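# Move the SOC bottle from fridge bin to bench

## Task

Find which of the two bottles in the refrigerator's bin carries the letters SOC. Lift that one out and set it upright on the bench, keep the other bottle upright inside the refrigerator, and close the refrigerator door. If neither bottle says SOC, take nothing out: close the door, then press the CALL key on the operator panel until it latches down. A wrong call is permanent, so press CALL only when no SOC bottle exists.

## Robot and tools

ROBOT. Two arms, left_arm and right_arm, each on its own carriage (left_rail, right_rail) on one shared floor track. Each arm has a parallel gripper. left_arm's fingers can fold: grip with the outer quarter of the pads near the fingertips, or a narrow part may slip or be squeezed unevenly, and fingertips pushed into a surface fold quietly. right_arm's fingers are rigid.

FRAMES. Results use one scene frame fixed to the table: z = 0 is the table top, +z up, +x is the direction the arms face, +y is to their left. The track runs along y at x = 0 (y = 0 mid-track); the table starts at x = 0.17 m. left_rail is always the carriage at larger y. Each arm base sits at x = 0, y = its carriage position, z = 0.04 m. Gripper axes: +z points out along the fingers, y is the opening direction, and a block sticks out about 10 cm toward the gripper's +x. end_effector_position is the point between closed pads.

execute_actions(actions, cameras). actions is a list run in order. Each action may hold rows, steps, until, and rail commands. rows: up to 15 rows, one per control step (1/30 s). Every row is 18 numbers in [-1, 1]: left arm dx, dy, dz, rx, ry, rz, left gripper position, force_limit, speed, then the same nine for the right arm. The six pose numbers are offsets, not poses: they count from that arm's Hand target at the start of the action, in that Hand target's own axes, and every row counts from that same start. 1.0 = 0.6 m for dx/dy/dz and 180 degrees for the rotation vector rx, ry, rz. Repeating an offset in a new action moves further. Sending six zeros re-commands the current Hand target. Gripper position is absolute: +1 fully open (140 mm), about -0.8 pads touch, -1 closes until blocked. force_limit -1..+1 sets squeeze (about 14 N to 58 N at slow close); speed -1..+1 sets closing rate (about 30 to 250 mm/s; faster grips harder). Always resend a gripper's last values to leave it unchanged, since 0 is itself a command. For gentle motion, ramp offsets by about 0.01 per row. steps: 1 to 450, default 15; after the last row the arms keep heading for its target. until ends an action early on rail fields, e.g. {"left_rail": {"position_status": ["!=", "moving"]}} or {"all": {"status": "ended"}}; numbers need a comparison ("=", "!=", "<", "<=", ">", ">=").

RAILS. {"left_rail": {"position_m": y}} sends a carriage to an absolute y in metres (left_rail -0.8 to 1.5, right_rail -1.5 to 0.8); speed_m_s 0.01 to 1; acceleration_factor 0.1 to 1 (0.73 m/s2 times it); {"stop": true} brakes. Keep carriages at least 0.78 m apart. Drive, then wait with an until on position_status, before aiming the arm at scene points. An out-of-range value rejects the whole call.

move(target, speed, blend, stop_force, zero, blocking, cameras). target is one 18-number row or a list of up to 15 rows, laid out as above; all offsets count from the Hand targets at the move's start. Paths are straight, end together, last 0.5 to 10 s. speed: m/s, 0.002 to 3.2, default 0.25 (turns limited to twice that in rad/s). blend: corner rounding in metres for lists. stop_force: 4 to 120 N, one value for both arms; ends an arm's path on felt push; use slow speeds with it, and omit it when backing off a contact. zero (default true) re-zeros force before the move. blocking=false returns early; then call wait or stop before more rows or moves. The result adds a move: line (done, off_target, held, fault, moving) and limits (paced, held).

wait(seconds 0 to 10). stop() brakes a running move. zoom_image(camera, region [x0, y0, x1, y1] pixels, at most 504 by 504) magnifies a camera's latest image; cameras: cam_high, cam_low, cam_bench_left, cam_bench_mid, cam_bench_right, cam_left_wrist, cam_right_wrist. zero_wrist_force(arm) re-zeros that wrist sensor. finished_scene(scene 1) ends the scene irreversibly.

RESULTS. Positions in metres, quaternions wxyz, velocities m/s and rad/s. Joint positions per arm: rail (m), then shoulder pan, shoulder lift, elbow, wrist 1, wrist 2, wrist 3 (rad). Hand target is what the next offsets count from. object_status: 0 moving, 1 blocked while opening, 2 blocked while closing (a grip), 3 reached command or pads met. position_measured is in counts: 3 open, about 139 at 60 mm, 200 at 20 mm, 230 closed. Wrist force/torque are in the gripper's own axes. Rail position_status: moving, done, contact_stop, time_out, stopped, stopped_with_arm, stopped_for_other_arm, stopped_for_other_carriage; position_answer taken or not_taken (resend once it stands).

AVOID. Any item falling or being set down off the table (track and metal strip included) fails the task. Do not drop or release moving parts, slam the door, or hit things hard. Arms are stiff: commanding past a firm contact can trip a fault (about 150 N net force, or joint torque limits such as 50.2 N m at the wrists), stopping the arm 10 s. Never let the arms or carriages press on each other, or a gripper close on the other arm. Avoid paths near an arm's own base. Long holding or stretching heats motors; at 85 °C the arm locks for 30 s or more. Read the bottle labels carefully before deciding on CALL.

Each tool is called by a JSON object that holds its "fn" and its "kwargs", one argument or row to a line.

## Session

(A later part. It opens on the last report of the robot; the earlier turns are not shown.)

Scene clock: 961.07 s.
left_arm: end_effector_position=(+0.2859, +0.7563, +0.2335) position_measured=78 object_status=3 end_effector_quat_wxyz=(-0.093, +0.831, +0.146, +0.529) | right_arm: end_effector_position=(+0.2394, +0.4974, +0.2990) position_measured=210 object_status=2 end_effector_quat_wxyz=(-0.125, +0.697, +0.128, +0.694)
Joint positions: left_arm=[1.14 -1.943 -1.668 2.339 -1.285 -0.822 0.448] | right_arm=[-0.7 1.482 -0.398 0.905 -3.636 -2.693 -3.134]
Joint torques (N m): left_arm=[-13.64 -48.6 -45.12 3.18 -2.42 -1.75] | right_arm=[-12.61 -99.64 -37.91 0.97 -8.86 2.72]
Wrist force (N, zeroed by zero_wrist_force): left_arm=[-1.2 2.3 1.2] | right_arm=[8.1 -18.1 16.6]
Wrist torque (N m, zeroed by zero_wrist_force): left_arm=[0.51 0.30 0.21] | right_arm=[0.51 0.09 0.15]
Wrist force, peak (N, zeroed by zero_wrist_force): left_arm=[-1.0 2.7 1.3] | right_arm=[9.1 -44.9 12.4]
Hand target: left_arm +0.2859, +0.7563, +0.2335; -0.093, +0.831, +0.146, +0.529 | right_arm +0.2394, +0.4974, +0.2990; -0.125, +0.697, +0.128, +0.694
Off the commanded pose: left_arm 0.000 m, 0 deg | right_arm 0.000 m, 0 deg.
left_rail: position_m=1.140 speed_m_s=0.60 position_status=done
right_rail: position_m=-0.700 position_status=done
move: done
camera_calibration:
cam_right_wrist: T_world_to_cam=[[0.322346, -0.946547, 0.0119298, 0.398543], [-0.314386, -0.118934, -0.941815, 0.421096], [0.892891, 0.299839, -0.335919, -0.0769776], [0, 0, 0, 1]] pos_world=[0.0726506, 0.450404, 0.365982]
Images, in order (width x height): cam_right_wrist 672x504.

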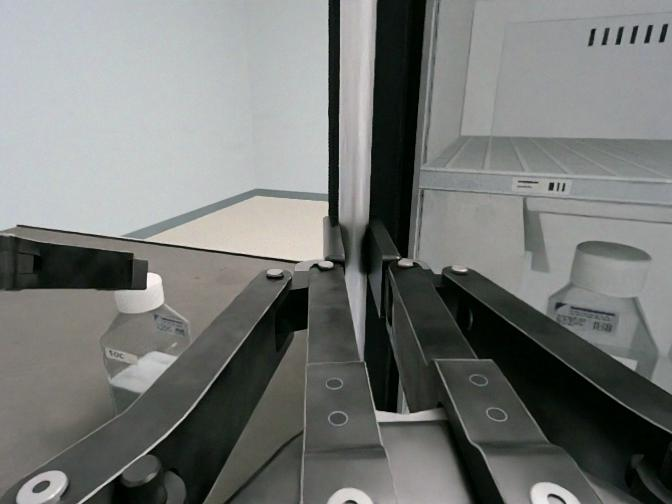

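{"fn": "move", "kwargs": {
  "target": [0,0,0,0,0,0,0.4,0.5,-1,0.0003,0.003,0.0118,-0.0033,0,0,-0.98,0.1,-1],
  "speed": 0.01,
  "stop_force": 30,
  "cameras": ["cam_right_wrist"]
}}

Scene clock: 966.50 s.
left_arm: end_effector_position=(+0.2859, +0.7563, +0.2335) position_measured=78 object_status=3 end_effector_quat_wxyz=(-0.093, +0.831, +0.146, +0.529) | right_arm: end_effector_position=(+0.2441, +0.4979, +0.2990) position_measured=210 object_status=2 end_effector_quat_wxyz=(-0.123, +0.698, +0.126, +0.694)
Joint positions: left_arm=[1.14 -1.943 -1.668 2.339 -1.285 -0.822 0.448] | right_arm=[-0.7 1.479 -0.393 0.895 -3.63 -2.696 -3.134]
Joint torques (N m): left_arm=[-15.45 -45.91 -45.68 3.09 -2.17 -1.08] | right_arm=[-9.43 -135.65 -26.88 -4.04 -3.79 0.69]
Wrist force (N, zeroed by zero_wrist_force): left_arm=[-0.7 2.3 1.3] | right_arm=[8.1 -18.9 -14.8]
Wrist torque (N m, zeroed by zero_wrist_force): left_arm=[0.51 0.18 0.21] | right_arm=[0.34 0.19 0.15]
Wrist force, peak (N, zeroed by zero_wrist_force): left_arm=[-1.0 2.5 1.5] | right_arm=[11.7 -18.6 -21.9]
Hand target: left_arm +0.2859, +0.7563, +0.2335; -0.093, +0.831, +0.146, +0.529 | right_arm +0.2441, +0.4979, +0.2990; -0.123, +0.698, +0.126, +0.694 (not the last commanded pose)
Off the commanded pose: left_arm 0.000 m, 0 deg | right_arm 0.003 m, 0 deg.
left_rail: position_m=1.140 speed_m_s=0.60 position_status=done
right_rail: position_m=-0.700 position_status=done
move: contact (right_arm)
camera_calibration:
cam_right_wrist: T_world_to_cam=[[0.315768, -0.948761, 0.011962, 0.400214], [-0.315179, -0.116773, -0.941821, 0.421859], [0.89496, 0.293627, -0.335903, -0.0787315], [0, 0, 0, 1]] pos_world=[0.0770478, 0.452087, 0.366082]
Images, in order (width x height): cam_right_wrist 672x504.

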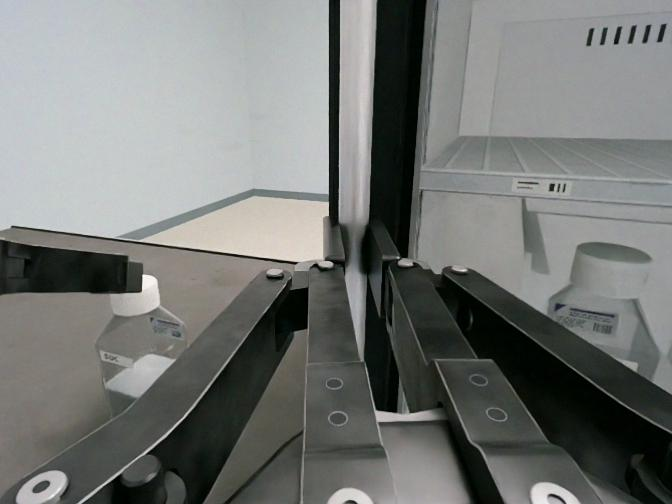

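{"fn": "execute_actions", "kwargs": {
  "actions": [
    {"rows":[[0,0,0,0,0,0,0.4,0.5,-1,0,0,0,0,0,0,0.05,0.1,-1]],"steps":75}
  ],
  "cameras": ["cam_right_wrist"]
}}

Scene clock: 971.70 s.
left_arm: end_effector_position=(+0.2859, +0.7563, +0.2335) position_measured=78 object_status=3 end_effector_quat_wxyz=(-0.093, +0.831, +0.146, +0.529) | right_arm: end_effector_position=(+0.2441, +0.4980, +0.2990) position_measured=123 object_status=3 end_effector_quat_wxyz=(-0.123, +0.698, +0.126, +0.694)
Joint positions: left_arm=[1.14 -1.943 -1.668 2.339 -1.285 -0.822 0.448] | right_arm=[-0.7 1.479 -0.393 0.895 -3.63 -2.696 -3.134]
Joint torques (N m): left_arm=[-16.57 -43.58 -43.43 2.84 -1.36 -1.48] | right_arm=[-8.74 -135.29 -41.84 0.28 1.98 1.58]
Wrist force (N, zeroed by zero_wrist_force): left_arm=[-0.7 2.4 1.3] | right_arm=[3.3 1.5 -1.9]
Wrist torque (N m, zeroed by zero_wrist_force): left_arm=[0.54 0.19 0.21] | right_arm=[0.35 -0.75 -0.21]
Wrist force, peak (N, zeroed by zero_wrist_force): left_arm=[-0.9 2.6 1.5] | right_arm=[9.0 -19.1 -14.8]
Hand target: left_arm +0.2859, +0.7563, +0.2335; -0.093, +0.831, +0.146, +0.529 | right_arm +0.2441, +0.4980, +0.2990; -0.123, +0.698, +0.126, +0.694
Off the commanded pose: left_arm 0.000 m, 0 deg | right_arm 0.000 m, 0 deg.
left_rail: position_m=1.140 speed_m_s=0.60 position_status=done
right_rail: position_m=-0.700 position_status=done
camera_calibration:
cam_right_wrist: T_world_to_cam=[[0.315768, -0.948761, 0.011962, 0.400309], [-0.315179, -0.116773, -0.941821, 0.42187], [0.89496, 0.293627, -0.335903, -0.0787608], [0, 0, 0, 1]] pos_world=[0.0770478, 0.452187, 0.366082]
Images, in order (width x height): cam_right_wrist 672x504.

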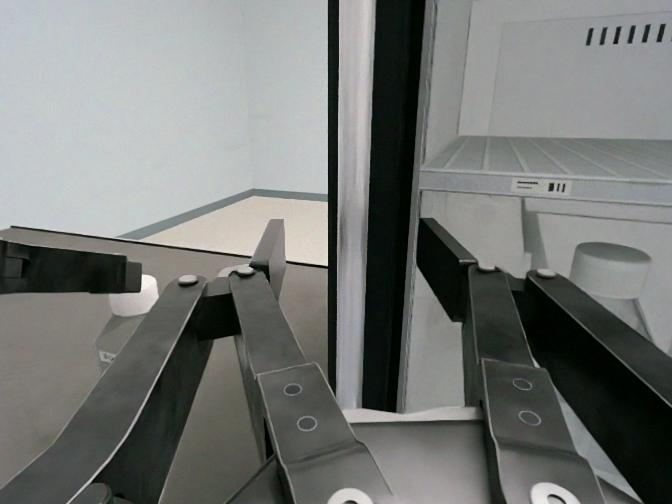

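{"fn": "move", "kwargs": {
  "target": [0,0,0,0,0,0,0.4,0.5,-1,0,0,0.06,0,0,0,0.05,0.1,-1],
  "speed": 0.02,
  "stop_force": 18,
  "cameras": ["cam_right_wrist"]
}}

Scene clock: 978.20 s.
left_arm: end_effector_position=(+0.2859, +0.7563, +0.2335) position_measured=78 object_status=3 end_effector_quat_wxyz=(-0.093, +0.831, +0.146, +0.529) | right_arm: end_effector_position=(+0.2602, +0.5039, +0.2989) position_measured=123 object_status=3 end_effector_quat_wxyz=(-0.123, +0.698, +0.126, +0.694)
Joint positions: left_arm=[1.14 -1.943 -1.668 2.339 -1.285 -0.822 0.448] | right_arm=[-0.7 1.465 -0.384 0.875 -3.62 -2.682 -3.135]
Joint torques (N m): left_arm=[-17.82 -44.67 -44.01 3.43 -2.08 -1.2] | right_arm=[5.54 -142.94 -34.18 -2.42 -0.81 -0.98]
Wrist force (N, zeroed by zero_wrist_force): left_arm=[-0.6 2.3 1.1] | right_arm=[5.3 4.3 -16.6]
Wrist torque (N m, zeroed by zero_wrist_force): left_arm=[0.51 0.17 0.22] | right_arm=[-0.26 -0.75 -0.18]
Wrist force, peak (N, zeroed by zero_wrist_force): left_arm=[-0.8 2.6 1.8] | right_arm=[4.1 6.2 -41.9]
Hand target: left_arm +0.2859, +0.7563, +0.2335; -0.093, +0.831, +0.146, +0.529 | right_arm +0.2602, +0.5039, +0.2989; -0.123, +0.698, +0.126, +0.694 (not the last commanded pose)
Off the commanded pose: left_arm 0.000 m, 0 deg | right_arm 0.019 m, 0 deg.
left_rail: position_m=1.140 speed_m_s=0.60 position_status=done
right_rail: position_m=-0.700 position_status=done
move: contact (right_arm)
camera_calibration:
cam_right_wrist: T_world_to_cam=[[0.315768, -0.948761, 0.011962, 0.400824], [-0.315179, -0.116773, -0.941821, 0.427539], [0.89496, 0.293627, -0.335903, -0.0949357], [0, 0, 0, 1]] pos_world=[0.0931478, 0.458087, 0.365982]
Images, in order (width x height): cam_right_wrist 672x504.

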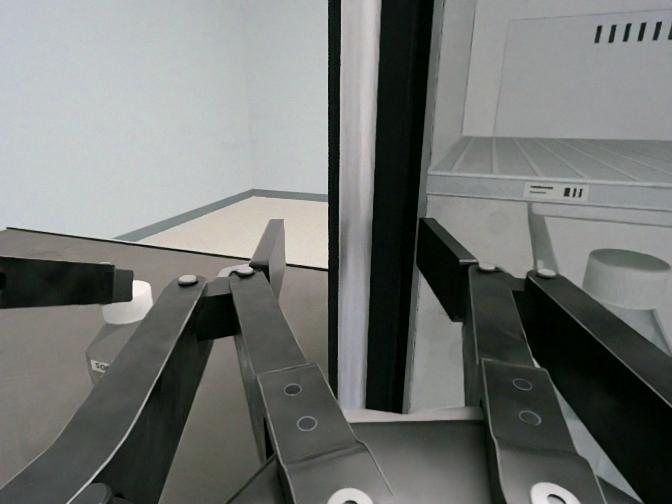

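{"fn": "move", "kwargs": {
  "target": [0,0,-0.08,0,0,0,0.4,0.5,-1,0,0,-0.3,0,0,0,0.05,0.1,-1],
  "speed": 0.12,
  "cameras": ["cam_right_wrist","cam_left_wrist","cam_bench_left","cam_high"]
}}

{"fn": "zoom_image", "kwargs": {
  "camera": "cam_right_wrist",
  "region": [300, 100, 672, 450]
}}

{"fn": "zoom_image", "kwargs": {
  "camera": "cam_high",
  "region": [330, 70, 560, 300]
}}

Scene clock: 985.30 s.
left_arm: end_effector_position=(+0.2450, +0.7414, +0.2537) position_measured=78 object_status=3 end_effector_quat_wxyz=(-0.093, +0.831, +0.146, +0.529) | right_arm: end_effector_position=(+0.0914, +0.4416, +0.2999) position_measured=123 object_status=3 end_effector_quat_wxyz=(-0.123, +0.698, +0.126, +0.694)
Joint positions: left_arm=[1.14 -2.011 -1.661 2.283 -1.203 -0.878 0.397] | right_arm=[-0.7 1.623 -0.454 1.023 -3.692 -2.841 -3.128]
Joint torques (N m): left_arm=[-16.12 -17.26 -45.87 3.21 -3.01 -2.1] | right_arm=[20.31 -140.79 -32.02 -3.87 -2.54 2.92]
Wrist force (N, zeroed by zero_wrist_force): left_arm=[-0.6 2.1 1.5] | right_arm=[3.4 2.6 -1.0]
Wrist torque (N m, zeroed by zero_wrist_force): left_arm=[0.49 0.15 0.20] | right_arm=[0.58 -0.76 -0.25]
Wrist force, peak (N, zeroed by zero_wrist_force): left_arm=[-1.1 2.6 1.7] | right_arm=[5.0 4.9 -17.2]
Hand target: left_arm +0.2450, +0.7414, +0.2537; -0.093, +0.831, +0.146, +0.529 | right_arm +0.0913, +0.4416, +0.2999; -0.123, +0.698, +0.126, +0.694
Off the commanded pose: left_arm 0.000 m, 0 deg | right_arm 0.000 m, 0 deg.
left_rail: position_m=1.140 speed_m_s=0.60 position_status=done
right_rail: position_m=-0.700 position_status=done
move: done
camera_calibration:
cam_left_wrist: T_world_to_cam=[[0.266446, -0.960724, -0.077565, 0.669032], [-0.664282, -0.124729, -0.737002, 0.442191], [0.698381, 0.247896, -0.671425, 0.000696128], [0, 0, 0, 1]] pos_world=[0.114993, 0.697736, 0.378257]
cam_right_wrist: T_world_to_cam=[[0.315738, -0.948772, 0.0118725, 0.395041], [-0.315209, -0.116683, -0.941822, 0.367966], [0.89496, 0.293627, -0.335903, 0.0747623], [0, 0, 0, 1]] pos_world=[-0.0756522, 0.395787, 0.366982]
Images, in order (width x height): cam_high 672x504, cam_bench_left 672x504, cam_left_wrist 672x504, cam_right_wrist 672x504.

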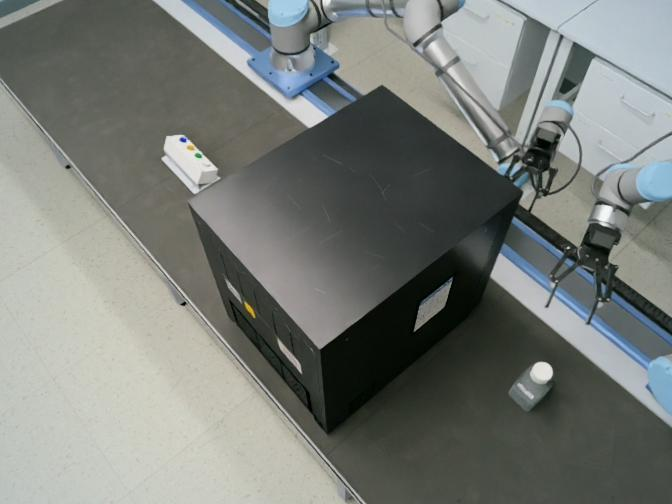

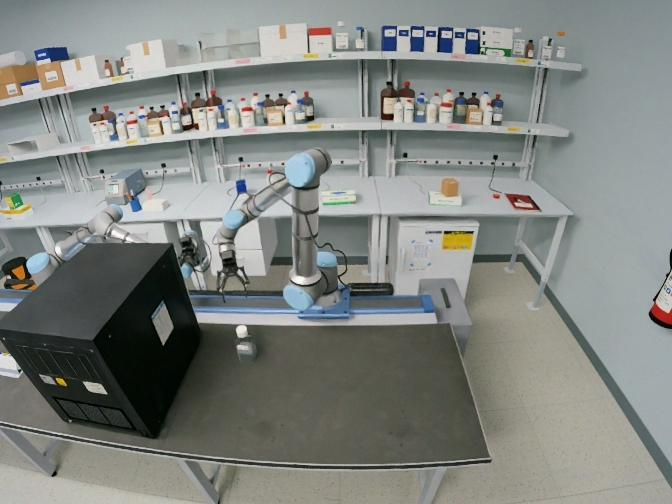

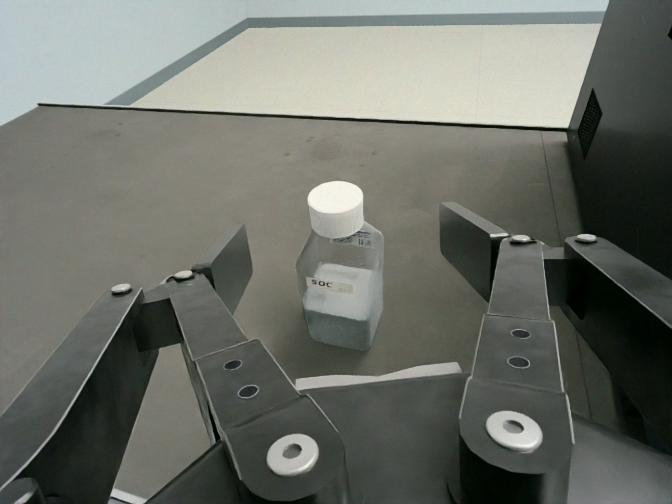

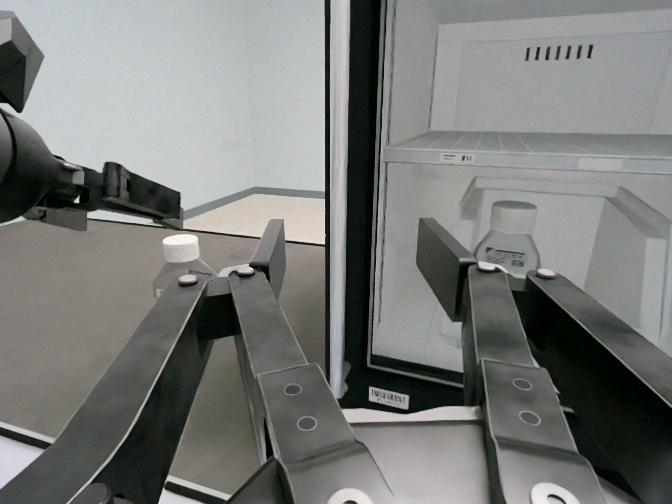

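Scaled by 1.355 from the camera's 672x504 image, which has a finer 960x720 frame.

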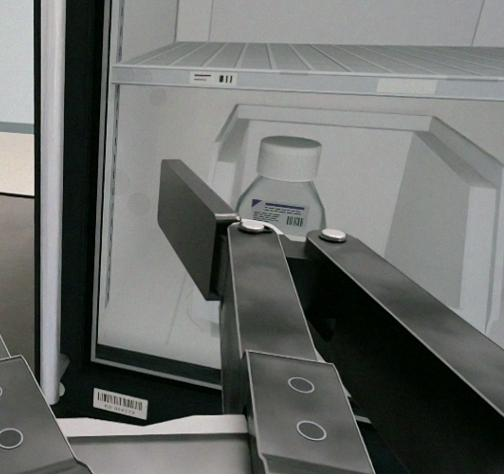

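Scaled by 2.191 from the camera's 672x504 image, which has a finer 960x720 frame.

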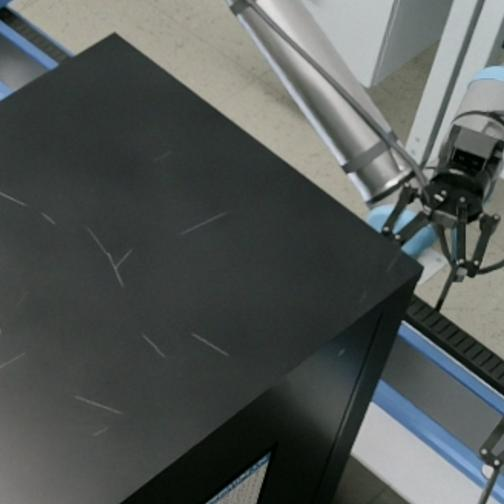

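{"fn": "finished_scene", "kwargs": {

}}

The scene is finished: the task was done.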